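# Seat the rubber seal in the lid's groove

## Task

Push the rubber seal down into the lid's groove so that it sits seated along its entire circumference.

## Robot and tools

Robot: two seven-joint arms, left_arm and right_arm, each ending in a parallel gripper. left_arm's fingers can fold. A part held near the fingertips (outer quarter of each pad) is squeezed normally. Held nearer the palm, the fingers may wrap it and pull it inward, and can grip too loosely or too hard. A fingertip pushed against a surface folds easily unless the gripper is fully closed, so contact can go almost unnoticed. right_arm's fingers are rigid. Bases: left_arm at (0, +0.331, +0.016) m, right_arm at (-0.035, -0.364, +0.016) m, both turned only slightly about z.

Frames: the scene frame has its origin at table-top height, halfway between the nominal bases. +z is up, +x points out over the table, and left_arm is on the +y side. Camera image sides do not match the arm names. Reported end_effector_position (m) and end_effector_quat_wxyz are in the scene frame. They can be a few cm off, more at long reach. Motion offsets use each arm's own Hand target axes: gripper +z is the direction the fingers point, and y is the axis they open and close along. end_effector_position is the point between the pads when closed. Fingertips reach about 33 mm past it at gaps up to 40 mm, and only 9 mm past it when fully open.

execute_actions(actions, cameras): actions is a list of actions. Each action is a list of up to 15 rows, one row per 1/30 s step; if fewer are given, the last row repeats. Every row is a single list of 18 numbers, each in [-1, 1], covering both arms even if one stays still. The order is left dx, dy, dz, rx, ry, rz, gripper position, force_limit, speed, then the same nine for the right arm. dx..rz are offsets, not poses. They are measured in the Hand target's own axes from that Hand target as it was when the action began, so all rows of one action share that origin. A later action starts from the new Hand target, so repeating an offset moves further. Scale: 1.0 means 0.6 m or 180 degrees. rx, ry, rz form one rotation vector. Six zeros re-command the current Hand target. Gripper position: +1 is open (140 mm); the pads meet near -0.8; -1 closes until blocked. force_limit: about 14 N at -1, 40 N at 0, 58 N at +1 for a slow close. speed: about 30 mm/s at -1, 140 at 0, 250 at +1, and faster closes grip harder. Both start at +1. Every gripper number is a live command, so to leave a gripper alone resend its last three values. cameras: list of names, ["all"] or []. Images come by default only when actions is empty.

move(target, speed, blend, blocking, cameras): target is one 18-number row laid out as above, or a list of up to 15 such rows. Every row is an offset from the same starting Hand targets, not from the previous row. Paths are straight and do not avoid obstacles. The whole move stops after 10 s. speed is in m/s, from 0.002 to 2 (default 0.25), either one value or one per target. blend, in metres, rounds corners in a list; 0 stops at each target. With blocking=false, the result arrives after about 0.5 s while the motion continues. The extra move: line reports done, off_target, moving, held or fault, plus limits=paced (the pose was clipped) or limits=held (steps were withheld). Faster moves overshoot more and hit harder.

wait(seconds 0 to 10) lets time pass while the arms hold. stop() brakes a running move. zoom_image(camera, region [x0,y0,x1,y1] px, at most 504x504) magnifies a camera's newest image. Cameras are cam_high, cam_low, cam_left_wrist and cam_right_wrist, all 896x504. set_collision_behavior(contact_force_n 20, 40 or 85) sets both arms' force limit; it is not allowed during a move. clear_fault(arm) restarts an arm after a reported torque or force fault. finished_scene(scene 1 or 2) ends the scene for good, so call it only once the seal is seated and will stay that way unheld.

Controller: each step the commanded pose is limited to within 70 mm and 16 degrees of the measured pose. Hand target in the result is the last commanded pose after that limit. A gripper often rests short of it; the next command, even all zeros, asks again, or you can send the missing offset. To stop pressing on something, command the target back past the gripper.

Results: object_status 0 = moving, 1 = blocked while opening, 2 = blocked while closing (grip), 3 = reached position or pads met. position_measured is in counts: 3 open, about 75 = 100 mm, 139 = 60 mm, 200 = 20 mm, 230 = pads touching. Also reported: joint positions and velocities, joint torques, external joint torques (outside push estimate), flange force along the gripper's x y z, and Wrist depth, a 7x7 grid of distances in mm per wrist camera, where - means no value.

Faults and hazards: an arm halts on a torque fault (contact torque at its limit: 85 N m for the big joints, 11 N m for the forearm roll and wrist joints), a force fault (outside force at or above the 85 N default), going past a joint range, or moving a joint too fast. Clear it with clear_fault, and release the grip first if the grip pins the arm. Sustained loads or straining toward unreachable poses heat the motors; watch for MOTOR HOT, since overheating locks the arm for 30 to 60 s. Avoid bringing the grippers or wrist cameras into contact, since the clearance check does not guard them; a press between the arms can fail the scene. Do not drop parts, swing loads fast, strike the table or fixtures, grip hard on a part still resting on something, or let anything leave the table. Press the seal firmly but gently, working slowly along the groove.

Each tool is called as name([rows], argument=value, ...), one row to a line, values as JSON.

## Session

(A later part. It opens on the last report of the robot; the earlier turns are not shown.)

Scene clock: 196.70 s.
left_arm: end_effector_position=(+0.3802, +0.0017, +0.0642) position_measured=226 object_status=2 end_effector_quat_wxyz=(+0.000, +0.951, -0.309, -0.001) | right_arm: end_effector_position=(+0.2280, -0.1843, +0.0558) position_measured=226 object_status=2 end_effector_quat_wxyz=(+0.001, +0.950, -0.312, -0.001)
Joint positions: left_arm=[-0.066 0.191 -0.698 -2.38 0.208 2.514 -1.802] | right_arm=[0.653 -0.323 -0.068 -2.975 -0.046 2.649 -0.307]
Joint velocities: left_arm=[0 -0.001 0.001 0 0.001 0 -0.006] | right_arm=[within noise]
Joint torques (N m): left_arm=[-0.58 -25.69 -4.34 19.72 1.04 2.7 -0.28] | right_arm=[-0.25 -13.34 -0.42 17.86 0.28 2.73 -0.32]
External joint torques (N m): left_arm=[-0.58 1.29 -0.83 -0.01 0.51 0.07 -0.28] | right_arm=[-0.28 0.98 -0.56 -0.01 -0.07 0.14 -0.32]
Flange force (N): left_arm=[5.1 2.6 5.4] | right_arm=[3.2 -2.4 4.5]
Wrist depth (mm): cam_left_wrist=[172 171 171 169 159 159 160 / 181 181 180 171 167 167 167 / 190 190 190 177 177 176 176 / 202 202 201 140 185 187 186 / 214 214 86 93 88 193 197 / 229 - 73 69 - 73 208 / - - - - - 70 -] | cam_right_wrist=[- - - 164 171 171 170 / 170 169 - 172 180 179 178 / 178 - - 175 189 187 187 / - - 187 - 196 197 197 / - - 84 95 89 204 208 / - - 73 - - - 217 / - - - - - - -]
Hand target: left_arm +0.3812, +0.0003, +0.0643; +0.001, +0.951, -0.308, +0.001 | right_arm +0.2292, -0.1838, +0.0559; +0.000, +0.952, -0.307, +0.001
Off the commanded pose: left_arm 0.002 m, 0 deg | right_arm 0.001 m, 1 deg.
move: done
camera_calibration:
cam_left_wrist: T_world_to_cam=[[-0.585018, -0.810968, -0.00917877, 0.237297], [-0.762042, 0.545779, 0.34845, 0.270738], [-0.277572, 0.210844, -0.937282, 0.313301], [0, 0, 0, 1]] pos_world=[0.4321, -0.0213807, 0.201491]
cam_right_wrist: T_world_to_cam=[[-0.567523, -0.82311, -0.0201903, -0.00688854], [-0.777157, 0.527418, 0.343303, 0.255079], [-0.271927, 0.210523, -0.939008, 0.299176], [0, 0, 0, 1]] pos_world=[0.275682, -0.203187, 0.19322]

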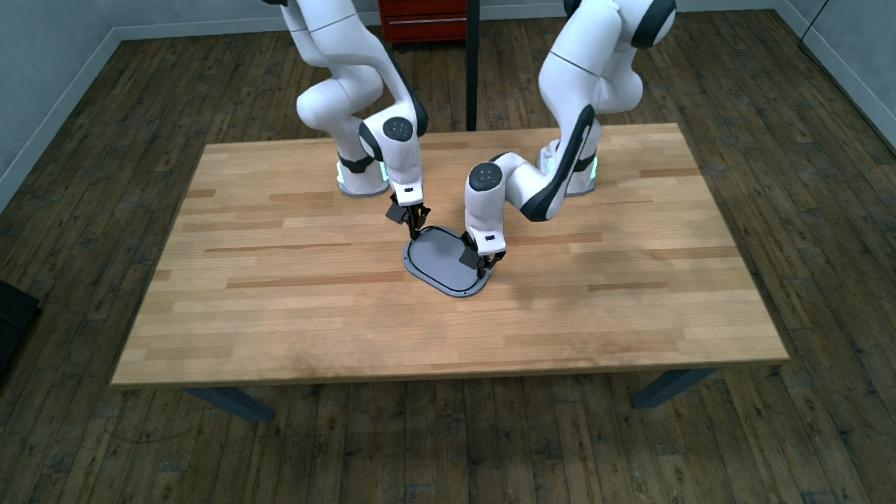

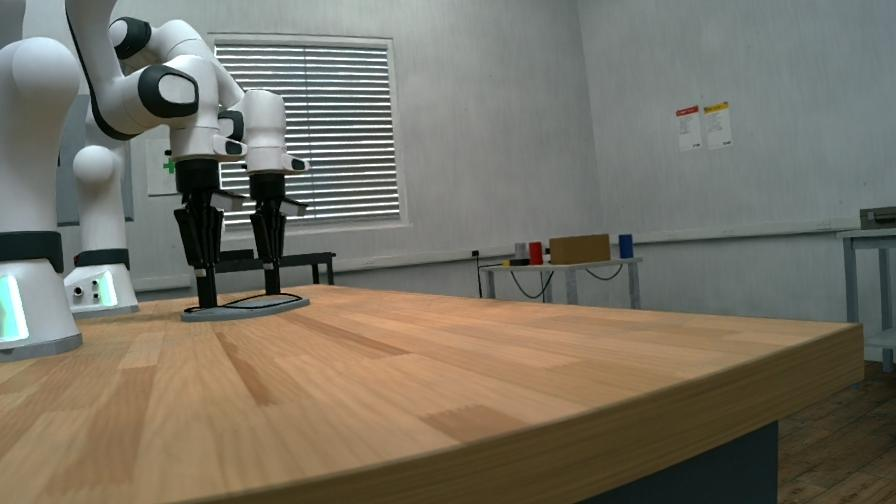

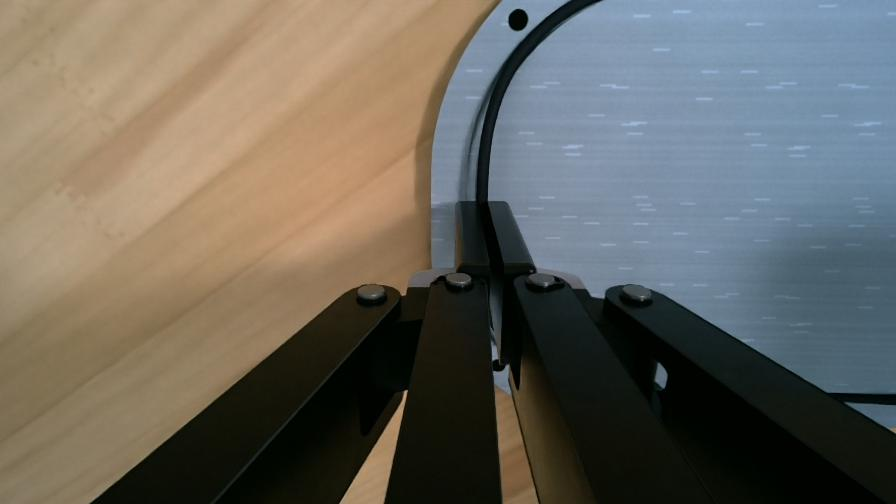

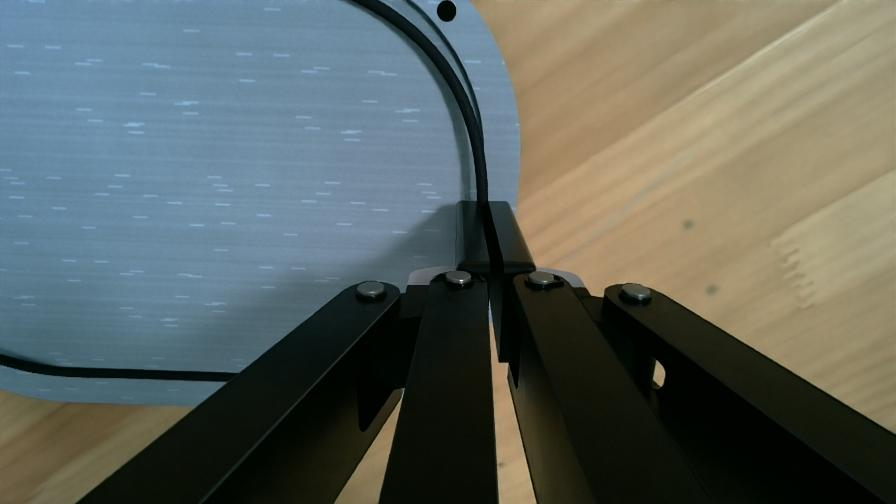

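move([
  [0,-0.0067,0,0,0,0,-1,-0.3,-1,0,0,0,0,0,0,-1,-0.3,-1],
  [0,-0.0067,0.014,0,0,0,-1,-0.3,-1,0,0,0.0142,0,0,0,-1,-0.3,-1],
], speed=0.03, cameras=["all"])

zoom_image(camera="cam_left_wrist", region=[400, 0, 650, 230])

zoom_image(camera="cam_right_wrist", region=[320, 0, 570, 230])

zoom_image(camera="cam_high", region=[370, 180, 550, 310])

zoom_image(camera="cam_low", region=[150, 240, 350, 340])

Scene clock: 216.87 s.
left_arm: end_effector_position=(+0.3835, +0.0045, +0.0566) position_measured=226 object_status=2 end_effector_quat_wxyz=(+0.000, +0.951, -0.309, +0.000) | right_arm: end_effector_position=(+0.2287, -0.1841, +0.0476) position_measured=226 object_status=2 end_effector_quat_wxyz=(+0.001, +0.950, -0.312, +0.000)
Joint positions: left_arm=[-0.071 0.212 -0.682 -2.38 0.233 2.532 -1.812] | right_arm=[0.653 -0.289 -0.068 -2.976 -0.046 2.685 -0.307]
Joint velocities: left_arm=[0 -0.001 0.001 -0.001 0.002 0.003 -0.003] | right_arm=[0 0 0 0 0.001 0.003 -0.001]
Joint torques (N m): left_arm=[-0.58 -26.08 -4.62 19.37 1.02 2.75 -0.08] | right_arm=[-0.25 -13.97 -0.43 16.86 0.41 2.75 -0.29]
External joint torques (N m): left_arm=[-0.72 1.49 -0.94 -0.03 0.51 0.14 -0.07] | right_arm=[-0.23 0.96 -0.52 -0.37 0.07 0.16 -0.29]
Flange force (N): left_arm=[5.0 2.4 5.5] | right_arm=[2.4 -1.3 4.8]
Wrist depth (mm): cam_left_wrist=[165 164 164 163 152 152 153 / 174 173 173 169 160 160 160 / 184 183 182 171 169 168 168 / 194 193 193 188 177 178 178 / 207 205 86 93 89 185 189 / 220 - 73 69 - 73 198 / - - - - - 70 -] | cam_right_wrist=[- 153 - 155 164 163 163 / - - 162 164 172 171 171 / 171 - - 169 180 180 179 / 176 178 178 139 188 189 188 / - - 84 95 89 195 199 / - - 73 - - - 207 / - - - - - - -]
Hand target: left_arm +0.3835, +0.0035, +0.0559; +0.001, +0.951, -0.308, +0.001 | right_arm +0.2292, -0.1838, +0.0474; +0.000, +0.952, -0.307, +0.001
Off the commanded pose: left_arm 0.001 m, 0 deg | right_arm 0.001 m, 1 deg.
move: done
camera_calibration:
cam_left_wrist: T_world_to_cam=[[-0.584256, -0.811513, -0.0095432, 0.241123], [-0.763098, 0.54532, 0.346854, 0.274883], [-0.276273, 0.209934, -0.937871, 0.306053], [0, 0, 0, 1]] pos_world=[0.435194, -0.0184756, 0.193995]
cam_right_wrist: T_world_to_cam=[[-0.567148, -0.823355, -0.0207368, -0.00668475], [-0.777714, 0.527081, 0.342559, 0.258493], [-0.271118, 0.210409, -0.939267, 0.291512], [0, 0, 0, 1]] pos_world=[0.276276, -0.203087, 0.18512]

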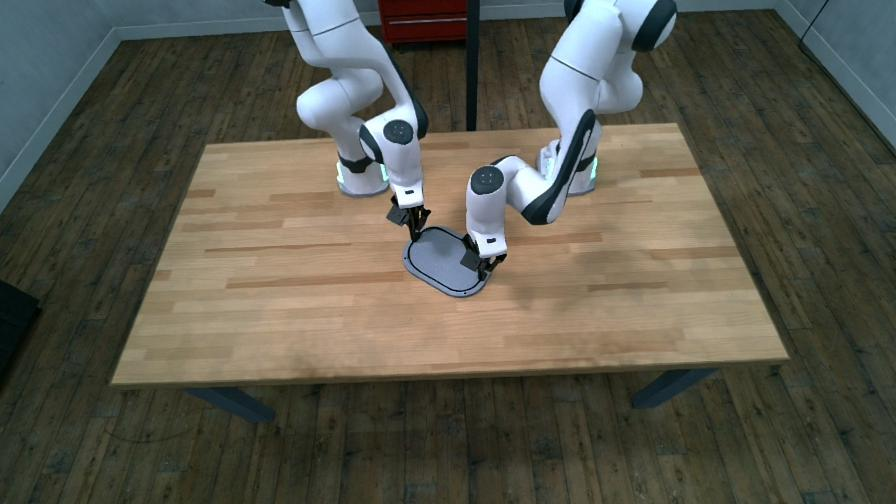

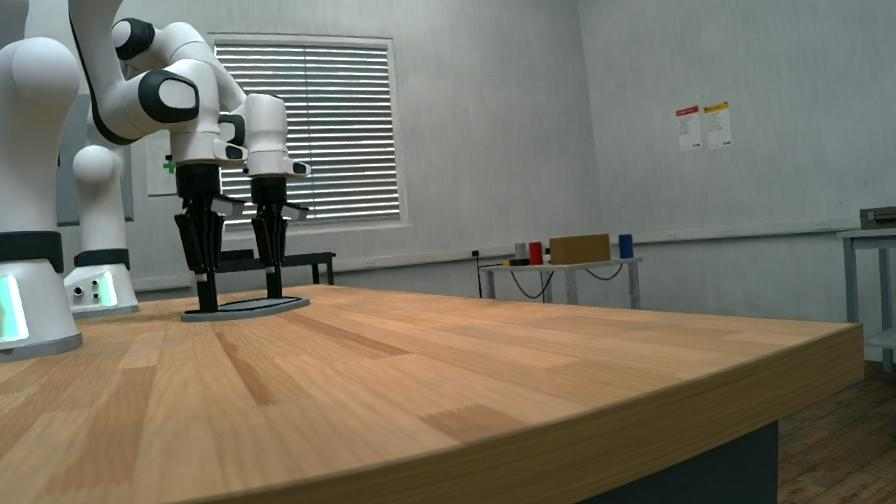

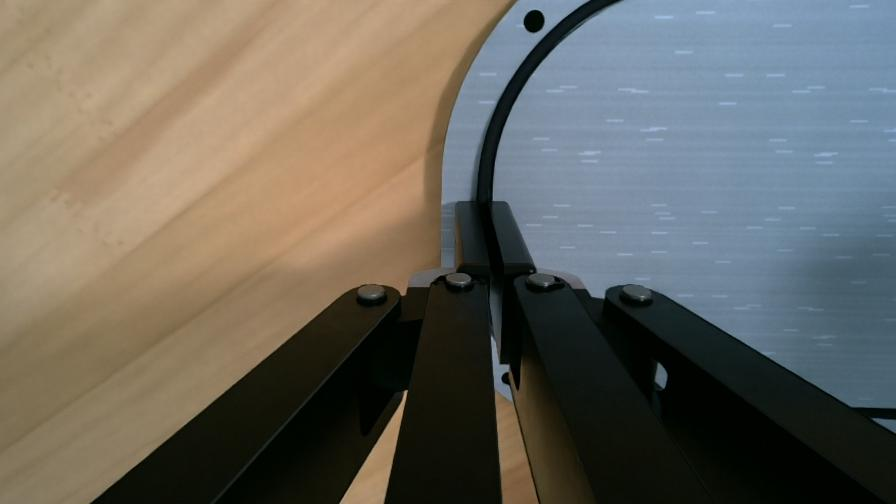

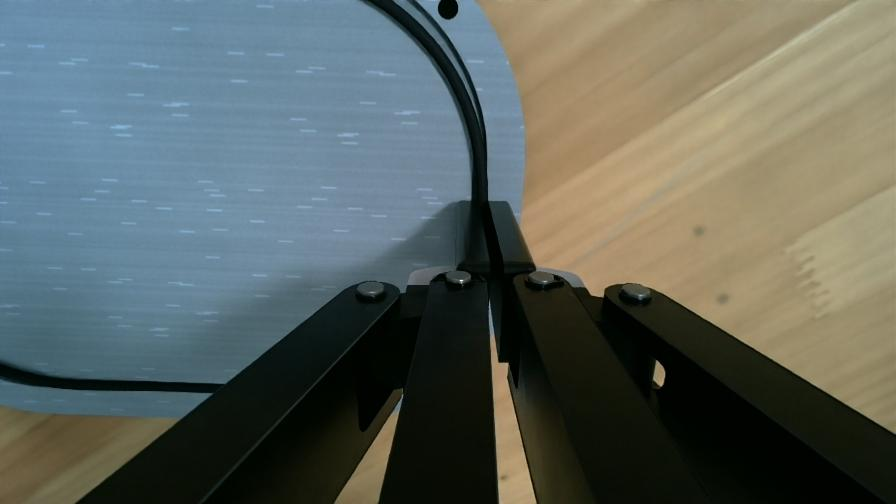

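Scaled by 2.016.

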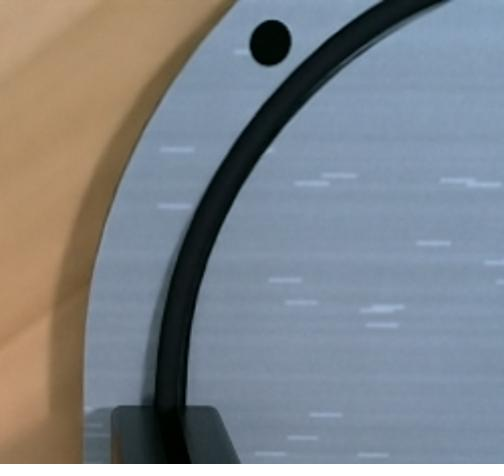

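Scaled by 2.016.

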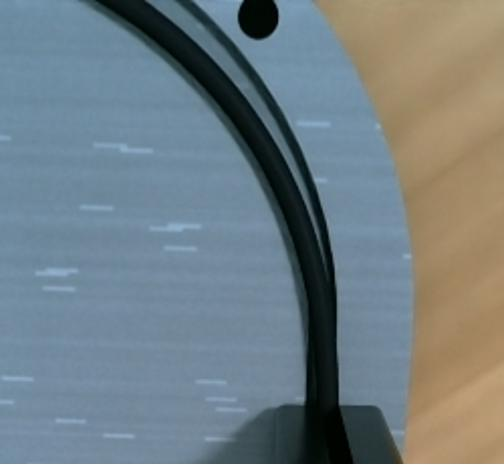

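Scaled by 2.800.

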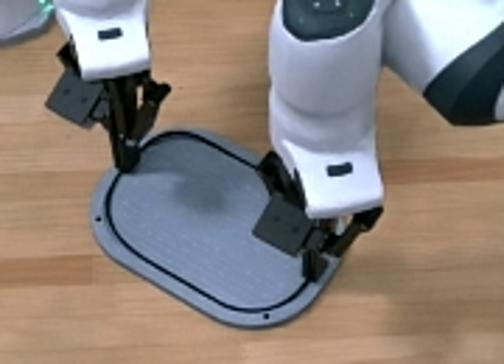

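Scaled by 2.520.

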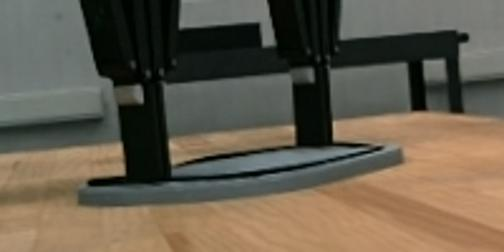

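move(target=[0,-0.001,0.005,0,0,0,-1,-0.3,-1,0,0.0005,0.005,0,0,0,-1,-0.3,-1], speed=0.02, cameras=["cam_left_wrist","cam_right_wrist"])

zoom_image(camera="cam_left_wrist", region=[400, 0, 650, 230])

zoom_image(camera="cam_right_wrist", region=[320, 0, 570, 230])

Scene clock: 221.20 s.
left_arm: end_effector_position=(+0.3837, +0.0047, +0.0546) position_measured=226 object_status=2 end_effector_quat_wxyz=(-0.001, +0.951, -0.309, +0.000) | right_arm: end_effector_position=(+0.2295, -0.1837, +0.0453) position_measured=226 object_status=2 end_effector_quat_wxyz=(+0.000, +0.950, -0.311, +0.001)
Joint positions: left_arm=[-0.075 0.217 -0.678 -2.38 0.242 2.536 -1.818] | right_arm=[0.653 -0.278 -0.068 -2.976 -0.046 2.699 -0.308]
Joint velocities: left_arm=[within noise] | right_arm=[0 0.003 0 0.002 0.001 0.003 -0.001]
Joint torques (N m): left_arm=[-0.22 -24.69 -3.98 18.66 1.21 3.1 -0.09] | right_arm=[-0.24 -13.51 -0.53 16.12 0.4 2.65 -0.31]
External joint torques (N m): left_arm=[-0.21 3.12 -0.08 -0.7 0.7 0.48 -0.09] | right_arm=[-0.27 1.54 -0.65 -0.84 0.08 0.08 -0.31]
Flange force (N): left_arm=[7.5 1.6 12.1] | right_arm=[2.9 -1.5 6.9]
Wrist depth (mm): cam_left_wrist=[164 163 162 160 151 150 150 / 172 171 170 167 158 158 158 / 181 181 180 170 167 166 166 / 192 192 191 186 175 177 175 / 204 204 86 93 89 183 187 / 218 - 73 69 - 73 - / - - - - - 70 -] | cam_right_wrist=[- - - 153 162 162 161 / - - 160 159 170 169 168 / - - 168 166 178 177 177 / - 177 - 120 185 186 186 / - - 84 95 89 192 196 / - - 73 - - - 204 / - - - - - - -]
Hand target: left_arm +0.3839, +0.0040, +0.0529; +0.001, +0.951, -0.308, +0.001 | right_arm +0.2290, -0.1841, +0.0444; +0.000, +0.952, -0.307, +0.001
Off the commanded pose: left_arm 0.002 m, 0 deg | right_arm 0.001 m, 1 deg.
move: done
camera_calibration:
cam_left_wrist: T_world_to_cam=[[-0.584827, -0.81108, -0.0112987, 0.241749], [-0.763133, 0.545427, 0.346608, 0.275682], [-0.274964, 0.211328, -0.937942, 0.303772], [0, 0, 0, 1]] pos_world=[0.43529, -0.0184823, 0.192098]
cam_right_wrist: T_world_to_cam=[[-0.566732, -0.823577, -0.0231463, -0.00593269], [-0.778709, 0.526257, 0.341563, 0.259795], [-0.269122, 0.211599, -0.939574, 0.289172], [0, 0, 0, 1]] pos_world=[0.276765, -0.202793, 0.182825]
Images, in order (width x height): cam_left_wrist 896x504, cam_right_wrist 896x504.

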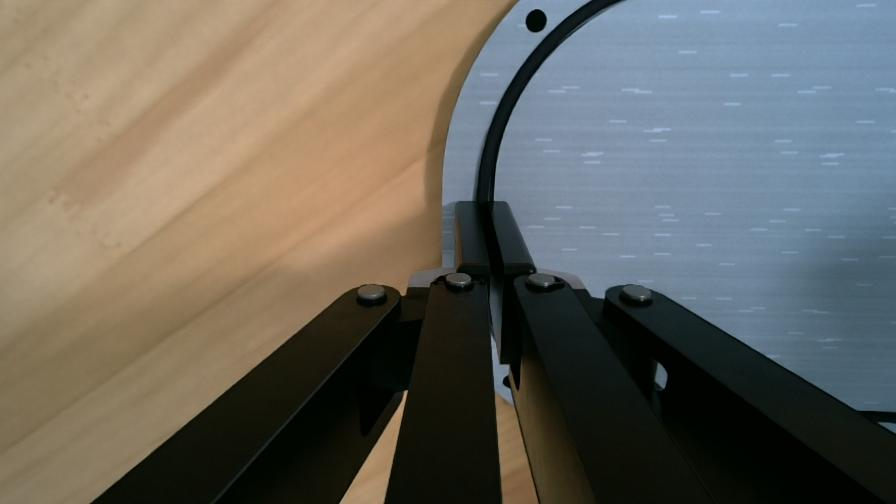

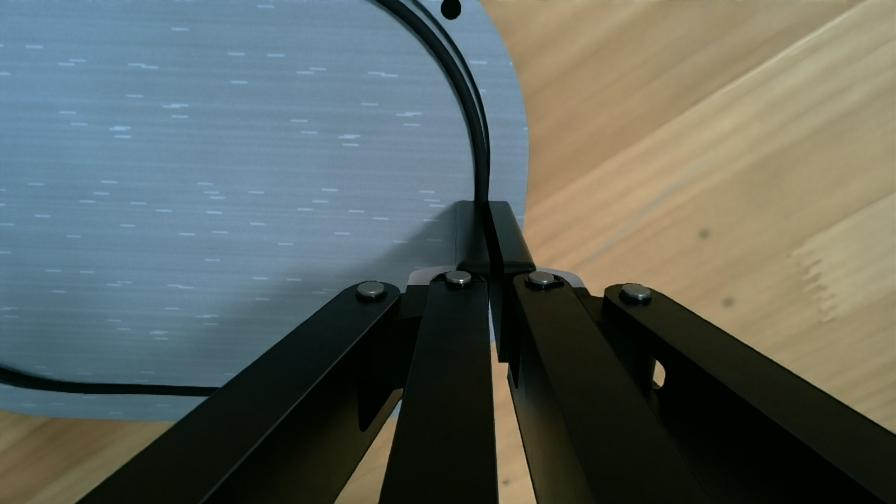

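Scaled by 2.016.

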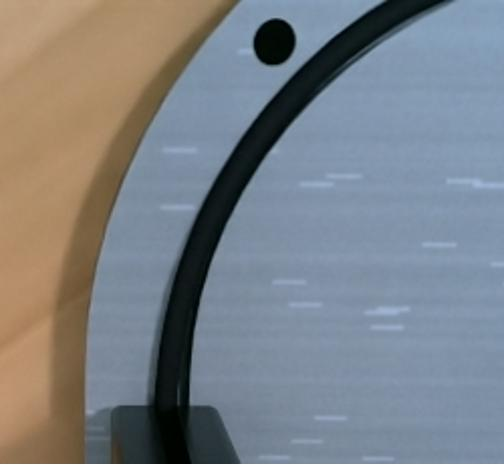

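Scaled by 2.016.

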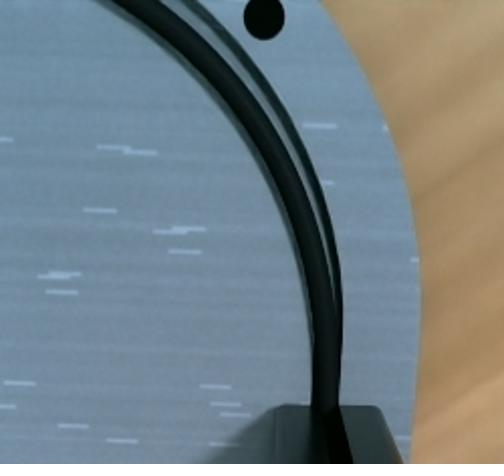

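move([
  [0,0,0,0,0,0,-1,-0.3,-1,0,0.0018,0,0,0,0,-1,-0.3,-1],
  [0,0,0.003,0,0,0,-1,-0.3,-1,0,0.0018,0.004,0,0,0,-1,-0.3,-1],
], speed=0.02, cameras=["cam_left_wrist","cam_right_wrist"])

zoom_image(camera="cam_left_wrist", region=[400, 0, 650, 230])

zoom_image(camera="cam_right_wrist", region=[320, 0, 570, 230])

Scene clock: 228.53 s.
left_arm: end_effector_position=(+0.3837, +0.0045, +0.0544) position_measured=226 object_status=2 end_effector_quat_wxyz=(-0.002, +0.951, -0.310, +0.001) | right_arm: end_effector_position=(+0.2298, -0.1837, +0.0446) position_measured=226 object_status=2 end_effector_quat_wxyz=(-0.001, +0.950, -0.311, +0.001)
Joint positions: left_arm=[-0.077 0.217 -0.677 -2.38 0.247 2.537 -1.822] | right_arm=[0.653 -0.277 -0.069 -2.978 -0.046 2.706 -0.309]
Joint velocities: left_arm=[0 -0.001 0.001 -0.001 0.003 -0.001 -0.006] | right_arm=[within noise]
Joint torques (N m): left_arm=[-0.03 -22.28 -3.04 18 1.26 3.54 -0.14] | right_arm=[-0.58 -10.52 -0.65 14.76 0.26 3.28 -0.26]
External joint torques (N m): left_arm=[0.12 5.65 1 -1.43 0.74 0.9 -0.14] | right_arm=[-0.6 4.63 -0.77 -2.28 -0.06 0.68 -0.26]
Flange force (N): left_arm=[12.4 1.3 21.5] | right_arm=[5.3 -6.2 22.6]
Wrist depth (mm): cam_left_wrist=[164 163 162 160 150 150 150 / 173 171 171 167 158 157 157 / 182 181 180 169 167 166 165 / 192 192 191 186 175 176 175 / 204 204 86 93 89 182 186 / 217 - 73 69 - 73 195 / - - - - - 70 -] | cam_right_wrist=[- - - 152 161 160 160 / - - - 156 169 168 167 / - - - 163 177 176 176 / - - 178 138 185 185 185 / - - 84 95 89 192 194 / - - 73 - - - 203 / - - - - - - -]
Hand target: left_arm +0.3839, +0.0040, +0.0511; +0.001, +0.951, -0.308, +0.001 | right_arm +0.2284, -0.1850, +0.0420; +0.000, +0.952, -0.307, +0.001
Off the commanded pose: left_arm 0.003 m, 0 deg | right_arm 0.003 m, 1 deg.
move: done
camera_calibration:
cam_left_wrist: T_world_to_cam=[[-0.586229, -0.810028, -0.0137585, 0.242277], [-0.762839, 0.546201, 0.346036, 0.27566], [-0.272784, 0.213352, -0.93812, 0.302688], [0, 0, 0, 1]] pos_world=[0.434882, -0.0188931, 0.191903]
cam_right_wrist: T_world_to_cam=[[-0.566353, -0.82376, -0.0257692, -0.00578738], [-0.779599, 0.525325, 0.340968, 0.260264], [-0.267339, 0.213198, -0.939722, 0.288513], [0, 0, 0, 1]] pos_world=[0.276755, -0.203001, 0.182231]
Images, in order (width x height): cam_left_wrist 896x504, cam_right_wrist 896x504.

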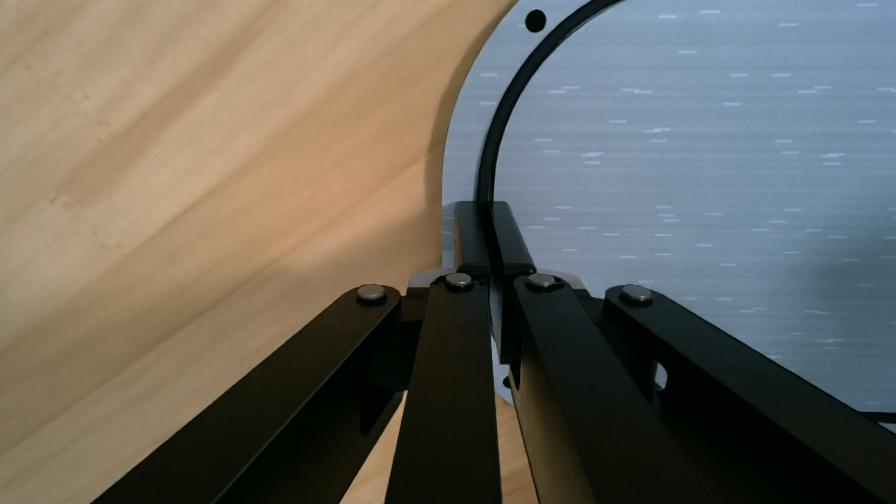

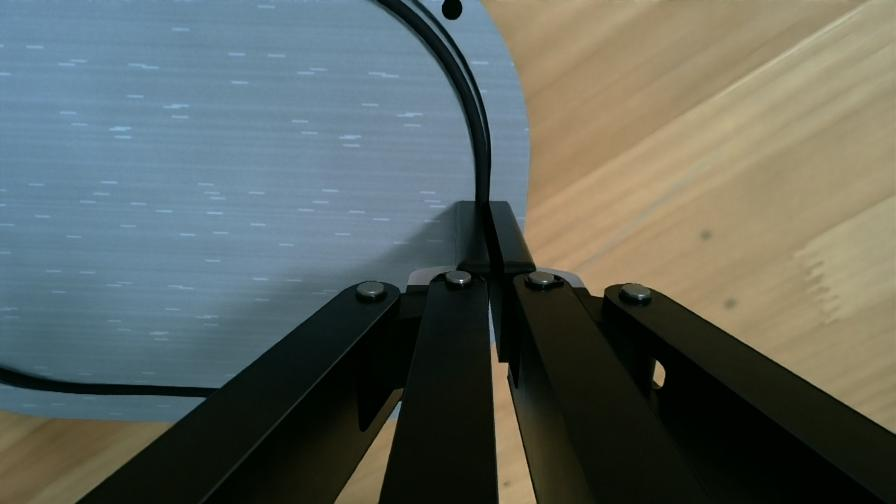

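Scaled by 2.016.

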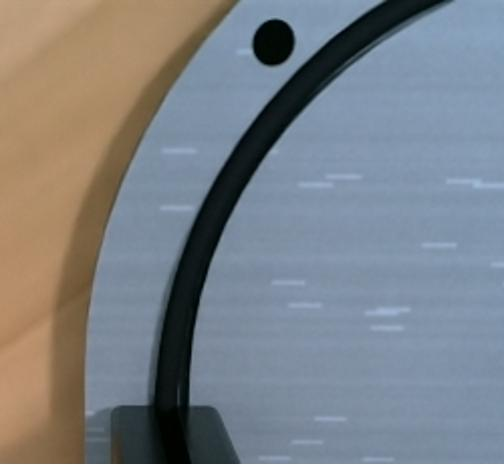

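Scaled by 2.016.

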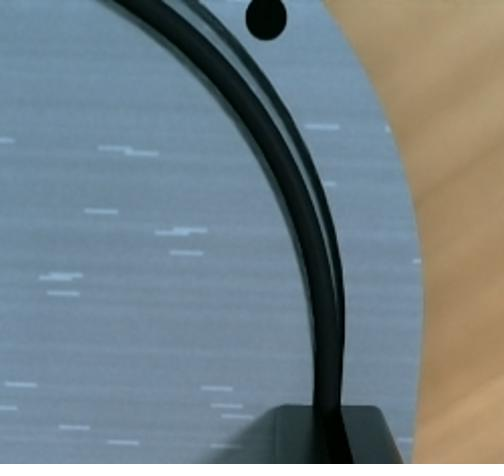

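move([
  [0,0,-0.005,0,0,0,-1,-0.3,-1,0,0,0,0,0,0,-1,-0.3,-1],
  [0,0,-0.005,0,0,0,-0.6,-0.3,-1,0,0,0,0,0,0,-1,-0.3,-1],
  [0,0,-0.05,0,0,0,-0.6,-0.3,-1,0,0,0,0,0,0,-1,-0.3,-1],
  [0,0,-0.05,0,0,0,-1,-0.3,0,0,0,0,0,0,0,-1,-0.3,-1],
], speed=0.04, cameras=["cam_left_wrist","cam_high"])

zoom_image(camera="cam_left_wrist", region=[400, 0, 700, 230])

zoom_image(camera="cam_high", region=[370, 180, 550, 310])

Scene clock: 242.00 s.
left_arm: end_effector_position=(+0.3835, +0.0035, +0.0799) position_measured=233 object_status=3 end_effector_quat_wxyz=(+0.001, +0.952, -0.307, +0.001) | right_arm: end_effector_position=(+0.2298, -0.1837, +0.0446) position_measured=226 object_status=2 end_effector_quat_wxyz=(-0.001, +0.950, -0.311, +0.001)
Joint positions: left_arm=[-0.041 0.149 -0.722 -2.378 0.159 2.487 -1.764] | right_arm=[0.653 -0.277 -0.069 -2.978 -0.046 2.706 -0.309]
Joint torques (N m): left_arm=[0 -25.74 -4.29 20.39 0.15 2.32 0.22] | right_arm=[-0.62 -10.48 -0.61 14.72 0.26 3.26 -0.3]
External joint torques (N m): left_arm=[-0.1 0.15 -1.58 0.07 -0.39 -0.32 0.22] | right_arm=[-0.6 4.7 -0.69 -2.35 -0.07 0.65 -0.3]
Flange force (N): left_arm=[-1.9 0.6 -3.7] | right_arm=[5.2 -6.2 22.8]
Wrist depth (mm): cam_left_wrist=[186 186 185 183 175 173 173 / 197 195 195 191 183 182 183 / 206 206 206 197 193 193 192 / 219 218 217 141 202 203 203 / 232 231 86 86 87 211 216 / 247 - 73 - - 72 224 / - - - - - 69 -] | cam_right_wrist=[- - - 151 161 160 160 / - 162 - 158 169 168 167 / - 167 169 163 177 176 176 / - - 174 126 185 185 184 / - - 84 95 89 192 194 / - - 73 - - - 203 / - - - - - - -]
Hand target: left_arm +0.3839, +0.0040, +0.0811; +0.001, +0.951, -0.308, +0.001 | right_arm +0.2284, -0.1850, +0.0420; +0.000, +0.952, -0.307, +0.001
Off the commanded pose: left_arm 0.001 m, 0 deg | right_arm 0.003 m, 0 deg.
move: done
camera_calibration:
cam_left_wrist: T_world_to_cam=[[-0.581677, -0.81338, -0.00802494, 0.239431], [-0.765534, 0.544071, 0.34343, 0.268559], [-0.274973, 0.205909, -0.939144, 0.327756], [0, 0, 0, 1]] pos_world=[0.434986, -0.0188547, 0.2175]
Images, in order (width x height): cam_high 896x504, cam_left_wrist 896x504.

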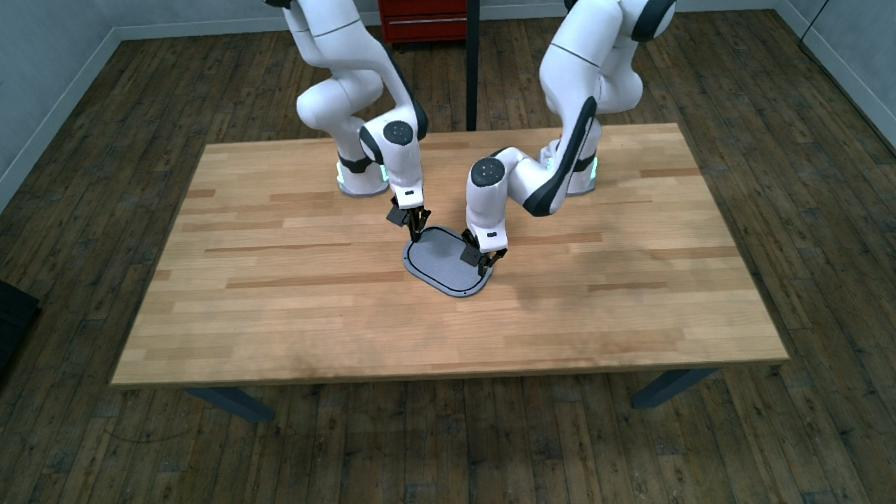

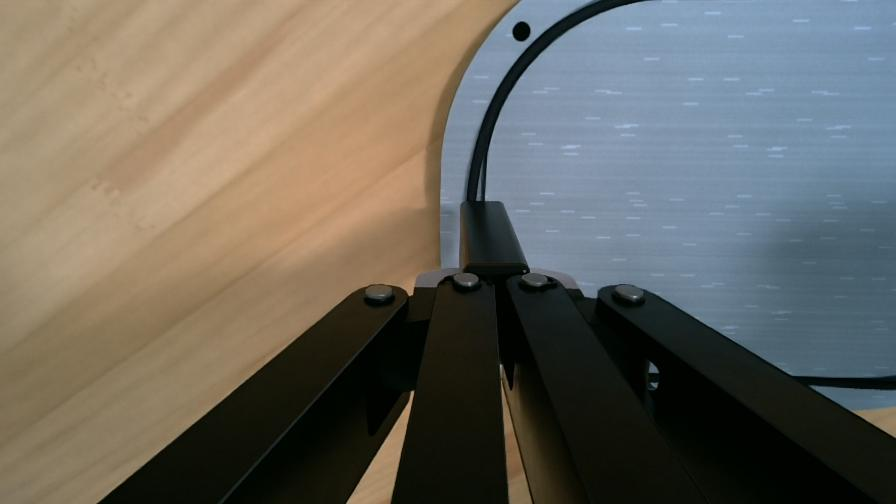

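Scaled by 1.680.

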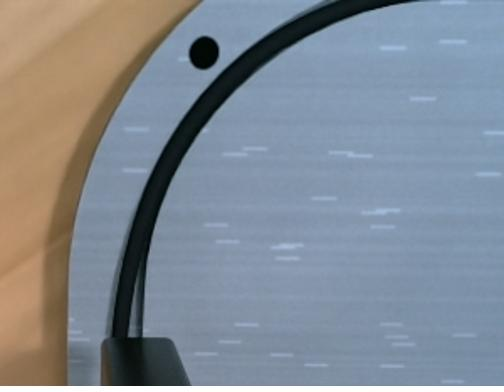

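Scaled by 2.800.

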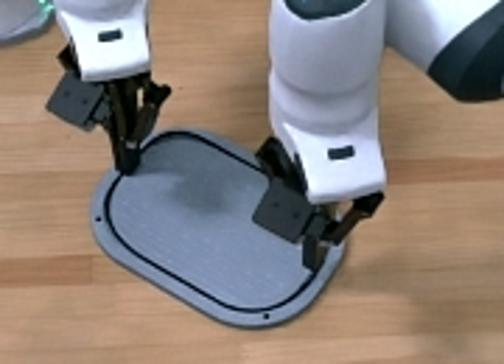

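move(target=[0.12,0,-0.05,0,0,0,-1,-0.3,0,0,0,0,0,0,0,-1,-0.3,-1], speed=0.15, cameras=["cam_left_wrist"])

zoom_image(camera="cam_left_wrist", region=[400, 50, 560, 230])

Scene clock: 248.30 s.
left_arm: end_effector_position=(+0.4427, -0.0388, +0.1118) position_measured=233 object_status=3 end_effector_quat_wxyz=(+0.002, +0.951, -0.310, +0.003) | right_arm: end_effector_position=(+0.2298, -0.1837, +0.0446) position_measured=226 object_status=2 end_effector_quat_wxyz=(-0.001, +0.950, -0.311, +0.001)
Joint positions: left_arm=[-0.113 0.294 -0.667 -2.101 0.246 2.326 -1.804] | right_arm=[0.653 -0.277 -0.069 -2.978 -0.046 2.706 -0.309]
Joint velocities: left_arm=[-0.001 -0.001 0 -0.002 0.002 -0.004 -0.004] | right_arm=[within noise]
Joint torques (N m): left_arm=[-0.69 -31.28 -6.71 22.5 1.03 2.28 -0.07] | right_arm=[-0.62 -10.44 -0.55 14.73 0.27 3.25 -0.34]
External joint torques (N m): left_arm=[-0.66 1.52 -1.12 0.67 0.38 -0.35 -0.07] | right_arm=[-0.65 4.69 -0.69 -2.28 -0.05 0.65 -0.34]
Flange force (N): left_arm=[8.3 2.3 2.1] | right_arm=[5.4 -6.3 22.7]
Wrist depth (mm): cam_left_wrist=[214 213 213 213 212 211 211 / 226 224 225 224 223 222 222 / 238 237 236 232 225 220 220 / 251 251 249 141 233 235 234 / 267 265 86 85 87 243 249 / 283 - 73 - - 72 261 / - - - - - 69 -] | cam_right_wrist=[- - - 152 161 160 160 / 161 - - - 169 168 167 / 168 - - - 177 176 176 / - - - 125 185 186 185 / - - 84 95 89 192 194 / 198 - 73 - - - 203 / - - - - - - -]
Hand target: left_arm +0.4422, -0.0381, +0.1112; +0.001, +0.951, -0.308, +0.001 | right_arm +0.2284, -0.1850, +0.0420; +0.000, +0.952, -0.307, +0.001
Off the commanded pose: left_arm 0.001 m, 0 deg | right_arm 0.003 m, 0 deg.
move: done
camera_calibration:
cam_left_wrist: T_world_to_cam=[[-0.585236, -0.810831, -0.00720162, 0.241488], [-0.763892, 0.548333, 0.340294, 0.325699], [-0.271972, 0.204654, -0.940291, 0.381478], [0, 0, 0, 1]] pos_world=[0.493878, -0.0608561, 0.249606]
Images, in order (width x height): cam_left_wrist 896x504.

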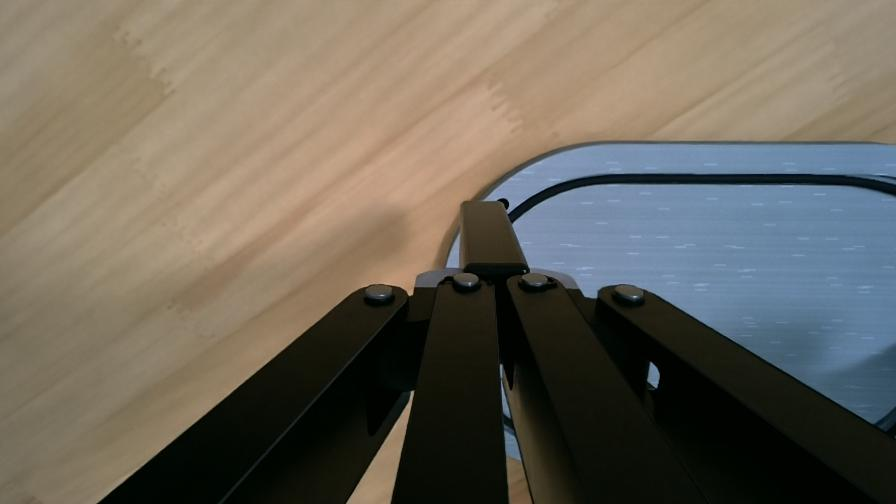

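Scaled by 2.800.

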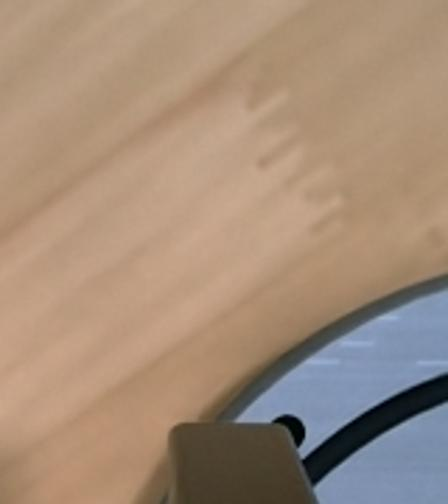

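move(target=[-0.25,0,-0.03,0,0,0,-1,-0.3,0,0,0,0,0,0,0,-1,-0.3,-1], speed=0.2, cameras=["cam_left_wrist"])

zoom_image(camera="cam_left_wrist", region=[400, 0, 580, 200])

zoom_image(camera="cam_left_wrist", region=[440, 0, 896, 200])

Scene clock: 255.53 s.
left_arm: end_effector_position=(+0.3199, +0.0506, +0.1285) position_measured=233 object_status=3 end_effector_quat_wxyz=(+0.000, +0.952, -0.306, -0.001) | right_arm: end_effector_position=(+0.2298, -0.1837, +0.0446) position_measured=226 object_status=2 end_effector_quat_wxyz=(-0.001, +0.950, -0.311, +0.001)
Joint positions: left_arm=[-0.152 -0.247 -0.644 -2.596 -0.216 2.383 -1.506] | right_arm=[0.653 -0.277 -0.069 -2.978 -0.046 2.706 -0.309]
Joint velocities: left_arm=[-0.001 0 0 0.001 0.001 -0.001 0.005] | right_arm=[within noise]
Joint torques (N m): left_arm=[-0.55 -16.14 2.79 20.76 0.29 2.67 0.24] | right_arm=[-0.59 -10.45 -0.59 14.69 0.27 3.27 -0.23]
External joint torques (N m): left_arm=[-0.57 0.51 -0.81 -0.27 -0.3 0.05 0.24] | right_arm=[-0.63 4.72 -0.73 -2.35 -0.05 0.67 -0.23]
Flange force (N): left_arm=[-0.4 1.2 1.5] | right_arm=[5.2 -6.2 22.9]
Wrist depth (mm): cam_left_wrist=[231 231 230 224 219 219 219 / 243 242 242 237 231 230 230 / 256 255 256 252 242 243 242 / 271 270 270 141 267 269 269 / 287 288 86 86 87 279 286 / 306 - 73 - - 72 301 / - - - - - 69 -] | cam_right_wrist=[155 152 - 152 161 160 160 / 161 - 160 158 169 168 167 / - - 167 166 177 176 176 / - - 174 126 185 185 185 / - - 84 95 89 192 195 / - - 73 - - - 203 / - - - - - - -]
Hand target: left_arm +0.3206, +0.0499, +0.1289; +0.001, +0.951, -0.308, +0.001 | right_arm +0.2284, -0.1850, +0.0420; +0.000, +0.952, -0.307, +0.001
Off the commanded pose: left_arm 0.001 m, 0 deg | right_arm 0.003 m, 0 deg.
move: done
camera_calibration:
cam_left_wrist: T_world_to_cam=[[-0.579344, -0.81503, -0.00935974, 0.24069], [-0.765744, 0.540304, 0.348865, 0.177128], [-0.279278, 0.20928, -0.937126, 0.347051], [0, 0, 0, 1]] pos_world=[0.372001, 0.0278359, 0.26569]
Images, in order (width x height): cam_left_wrist 896x504.

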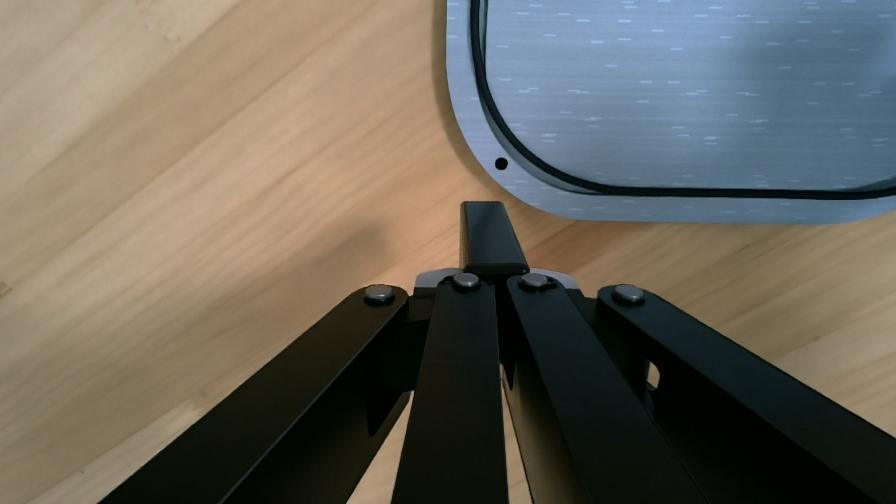

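Scaled by 2.520.

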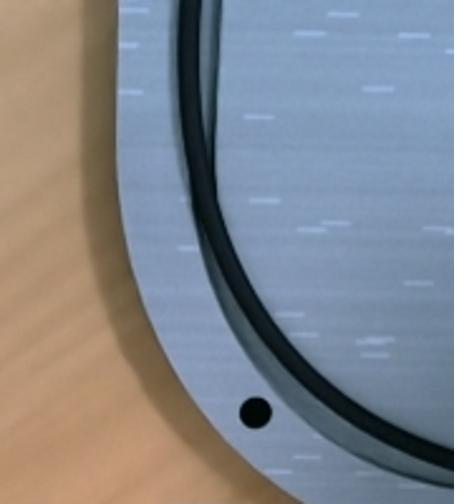

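Scaled by 1.105.

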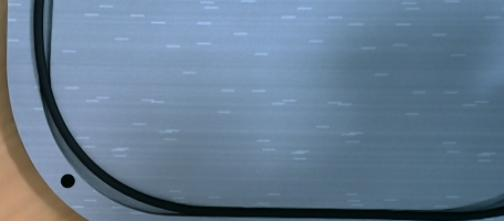

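move([
  [0.1303,0,0.06,0,0,0,-0.5,-0.3,0,0,0,0,0,0,0,-1,-0.3,-1],
  [0.1303,0,0.1233,0,0,0,-0.5,-0.3,-1,0,0,0,0,0,0,-1,-0.3,-1],
  [0.1303,0,0.1233,0,0,0,-1,-0.3,-1,0,0,0,0,0,0,-1,-0.3,-1],
  [0.1303,0,0.1183,0,0,0,-1,-0.3,-1,0,0,0,0,0,0,-1,-0.3,-1],
  [0.1303,0.0033,0.1183,0,0,0,-1,-0.3,-1,0,0,0,0,0,0,-1,-0.3,-1],
  [0.1303,0.0033,0.1275,0,0,0,-1,-0.3,-1,0,0,0,0,0,0,-1,-0.3,-1],
], speed=[0.15,0.05,0.05,0.05,0.05,0.02], cameras=["cam_left_wrist"])

zoom_image(camera="cam_left_wrist", region=[400, 0, 650, 230])

Scene clock: 272.27 s.
left_arm: end_effector_position=(+0.3823, +0.0033, +0.0540) position_measured=226 object_status=2 end_effector_quat_wxyz=(+0.000, +0.951, -0.309, +0.000) | right_arm: end_effector_position=(+0.2298, -0.1837, +0.0446) position_measured=226 object_status=2 end_effector_quat_wxyz=(-0.001, +0.950, -0.311, +0.001)
Joint positions: left_arm=[-0.15 0.207 -0.608 -2.382 0.21 2.541 -1.799] | right_arm=[0.653 -0.277 -0.069 -2.978 -0.046 2.706 -0.309]
Joint velocities: left_arm=[0.001 0.001 0.002 -0.001 0.001 -0.002 -0.004] | right_arm=[within noise]
Joint torques (N m): left_arm=[-0.5 -24.44 -3.5 18.95 1.21 3.92 -0.07] | right_arm=[-0.57 -10.46 -0.61 14.79 0.26 3.25 -0.28]
External joint torques (N m): left_arm=[-0.41 4.34 -0.07 -0.35 0.7 1.31 -0.07] | right_arm=[-0.54 4.71 -0.69 -2.3 -0.07 0.64 -0.28]
Flange force (N): left_arm=[10.6 2.1 16.8] | right_arm=[5.2 -6.4 22.7]
Wrist depth (mm): cam_left_wrist=[163 162 162 159 150 150 149 / 171 171 170 166 158 157 157 / 181 180 179 169 166 166 165 / 192 191 190 141 174 176 175 / 204 203 86 93 89 182 185 / 217 - 73 69 - 73 195 / - - - - - 70 -] | cam_right_wrist=[- 154 152 153 161 160 160 / 162 161 - - 169 168 167 / - 169 - - 177 176 176 / - - - 125 185 185 185 / - - 79 95 89 192 194 / - - 73 - - - 203 / - - - - - - -]
Hand target: left_arm +0.3829, +0.0023, +0.0526; +0.001, +0.951, -0.308, +0.001 | right_arm +0.2284, -0.1850, +0.0420; +0.000, +0.952, -0.307, +0.001
Off the commanded pose: left_arm 0.002 m, 0 deg | right_arm 0.003 m, 0 deg.
move: done
camera_calibration:
cam_left_wrist: T_world_to_cam=[[-0.585142, -0.810863, -0.0105186, 0.239839], [-0.762562, 0.545781, 0.347306, 0.275326], [-0.275877, 0.211244, -0.937693, 0.303399], [0, 0, 0, 1]] pos_world=[0.433994, -0.0198826, 0.191395]
Images, in order (width x height): cam_left_wrist 896x504.

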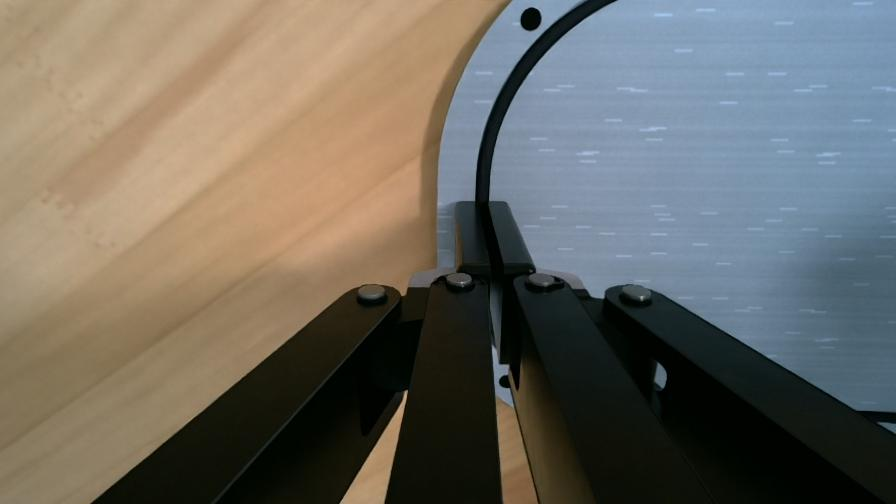

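Scaled by 2.016.

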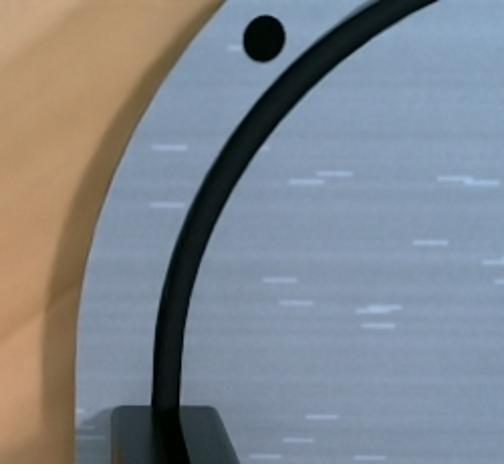

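move([
  [0,0,0.005,0,0,0,-1,-0.3,-1,0,0,0,0,0,0,-1,-0.3,-1],
  [0,0,-0.004,0,0,0,-1,-0.3,-1,0,0,0,0,0,0,-1,-0.3,-1],
  [0,0,-0.004,0,0,0,-0.6,-0.3,-1,0,0,0,0,0,0,-1,-0.3,-1],
  [0,0,-0.05,0,0,0,-0.6,-0.3,-1,0,0,0,0,0,0,-1,-0.3,-1],
  [-0.13,0,-0.08,0,0,0,-1,-0.3,0,0,0,0,0,0,0,-1,-0.3,-1],
], speed=[0.03,0.03,0.03,0.04,0.15], cameras=["cam_left_wrist"])

zoom_image(camera="cam_left_wrist", region=[400, 0, 580, 200])

Scene clock: 282.83 s.
left_arm: end_effector_position=(+0.3207, +0.0474, +0.1003) position_measured=233 object_status=3 end_effector_quat_wxyz=(+0.001, +0.952, -0.307, +0.002) | right_arm: end_effector_position=(+0.2298, -0.1837, +0.0446) position_measured=226 object_status=2 end_effector_quat_wxyz=(-0.001, +0.950, -0.311, +0.001)
Joint positions: left_arm=[-0.171 -0.165 -0.632 -2.619 -0.16 2.485 -1.553] | right_arm=[0.653 -0.277 -0.069 -2.978 -0.046 2.706 -0.309]
Joint torques (N m): left_arm=[-0.4 -18.55 1.46 19.69 0.14 2.45 0.17] | right_arm=[-0.59 -10.44 -0.54 14.72 0.27 3.28 -0.31]
External joint torques (N m): left_arm=[-0.4 -0.11 -0.88 -0.39 -0.4 -0.19 0.17] | right_arm=[-0.64 4.69 -0.69 -2.35 -0.05 0.67 -0.31]
Flange force (N): left_arm=[-3.1 1.1 -1.3] | right_arm=[5.3 -6.1 22.8]
Wrist depth (mm): cam_left_wrist=[206 206 205 201 194 193 193 / 217 216 215 211 203 203 203 / 228 228 227 224 214 214 214 / 240 240 240 141 237 239 239 / 256 256 86 86 87 248 253 / 272 - 73 - - 72 266 / - - - - - 69 -] | cam_right_wrist=[- 153 152 153 161 160 160 / - 161 159 156 169 168 167 / 169 - 165 - 177 176 176 / - 175 - 120 185 185 185 / - 185 84 95 89 192 195 / - - 73 - - - 204 / - - - - - - -]
Hand target: left_arm +0.3196, +0.0481, +0.1004; +0.001, +0.951, -0.308, +0.001 | right_arm +0.2284, -0.1850, +0.0420; +0.000, +0.952, -0.307, +0.001
Off the commanded pose: left_arm 0.001 m, 0 deg | right_arm 0.003 m, 0 deg.
move: done
camera_calibration:
cam_left_wrist: T_world_to_cam=[[-0.580799, -0.813996, -0.00906861, 0.238732], [-0.766725, 0.54326, 0.342054, 0.19021], [-0.273504, 0.205618, -0.939637, 0.320232], [0, 0, 0, 1]] pos_world=[0.372079, 0.025148, 0.238005]
Images, in order (width x height): cam_left_wrist 896x504.

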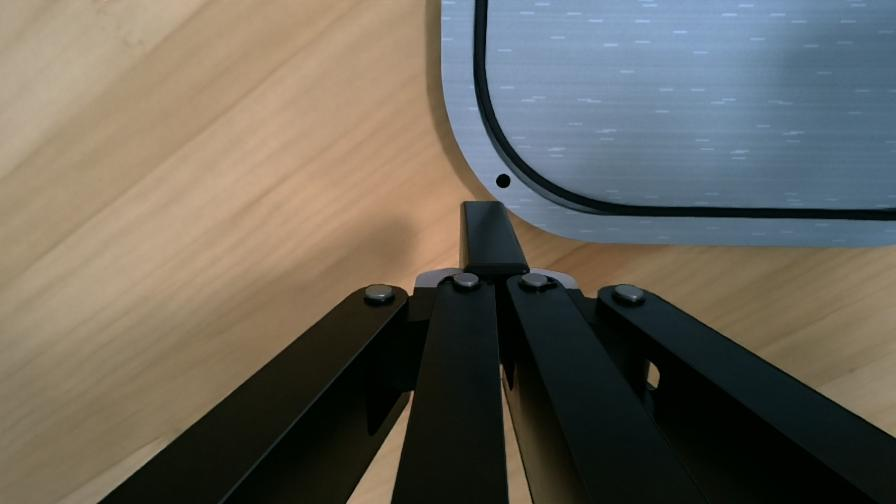

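Scaled by 2.520.

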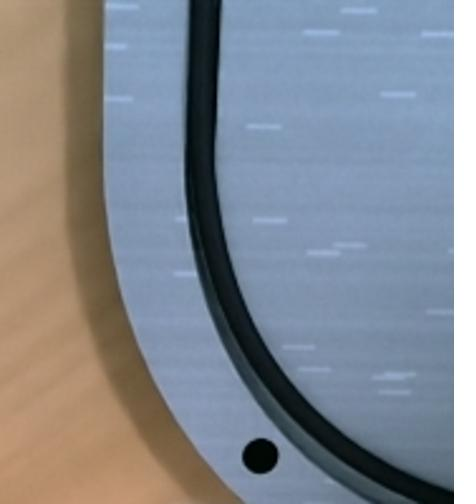

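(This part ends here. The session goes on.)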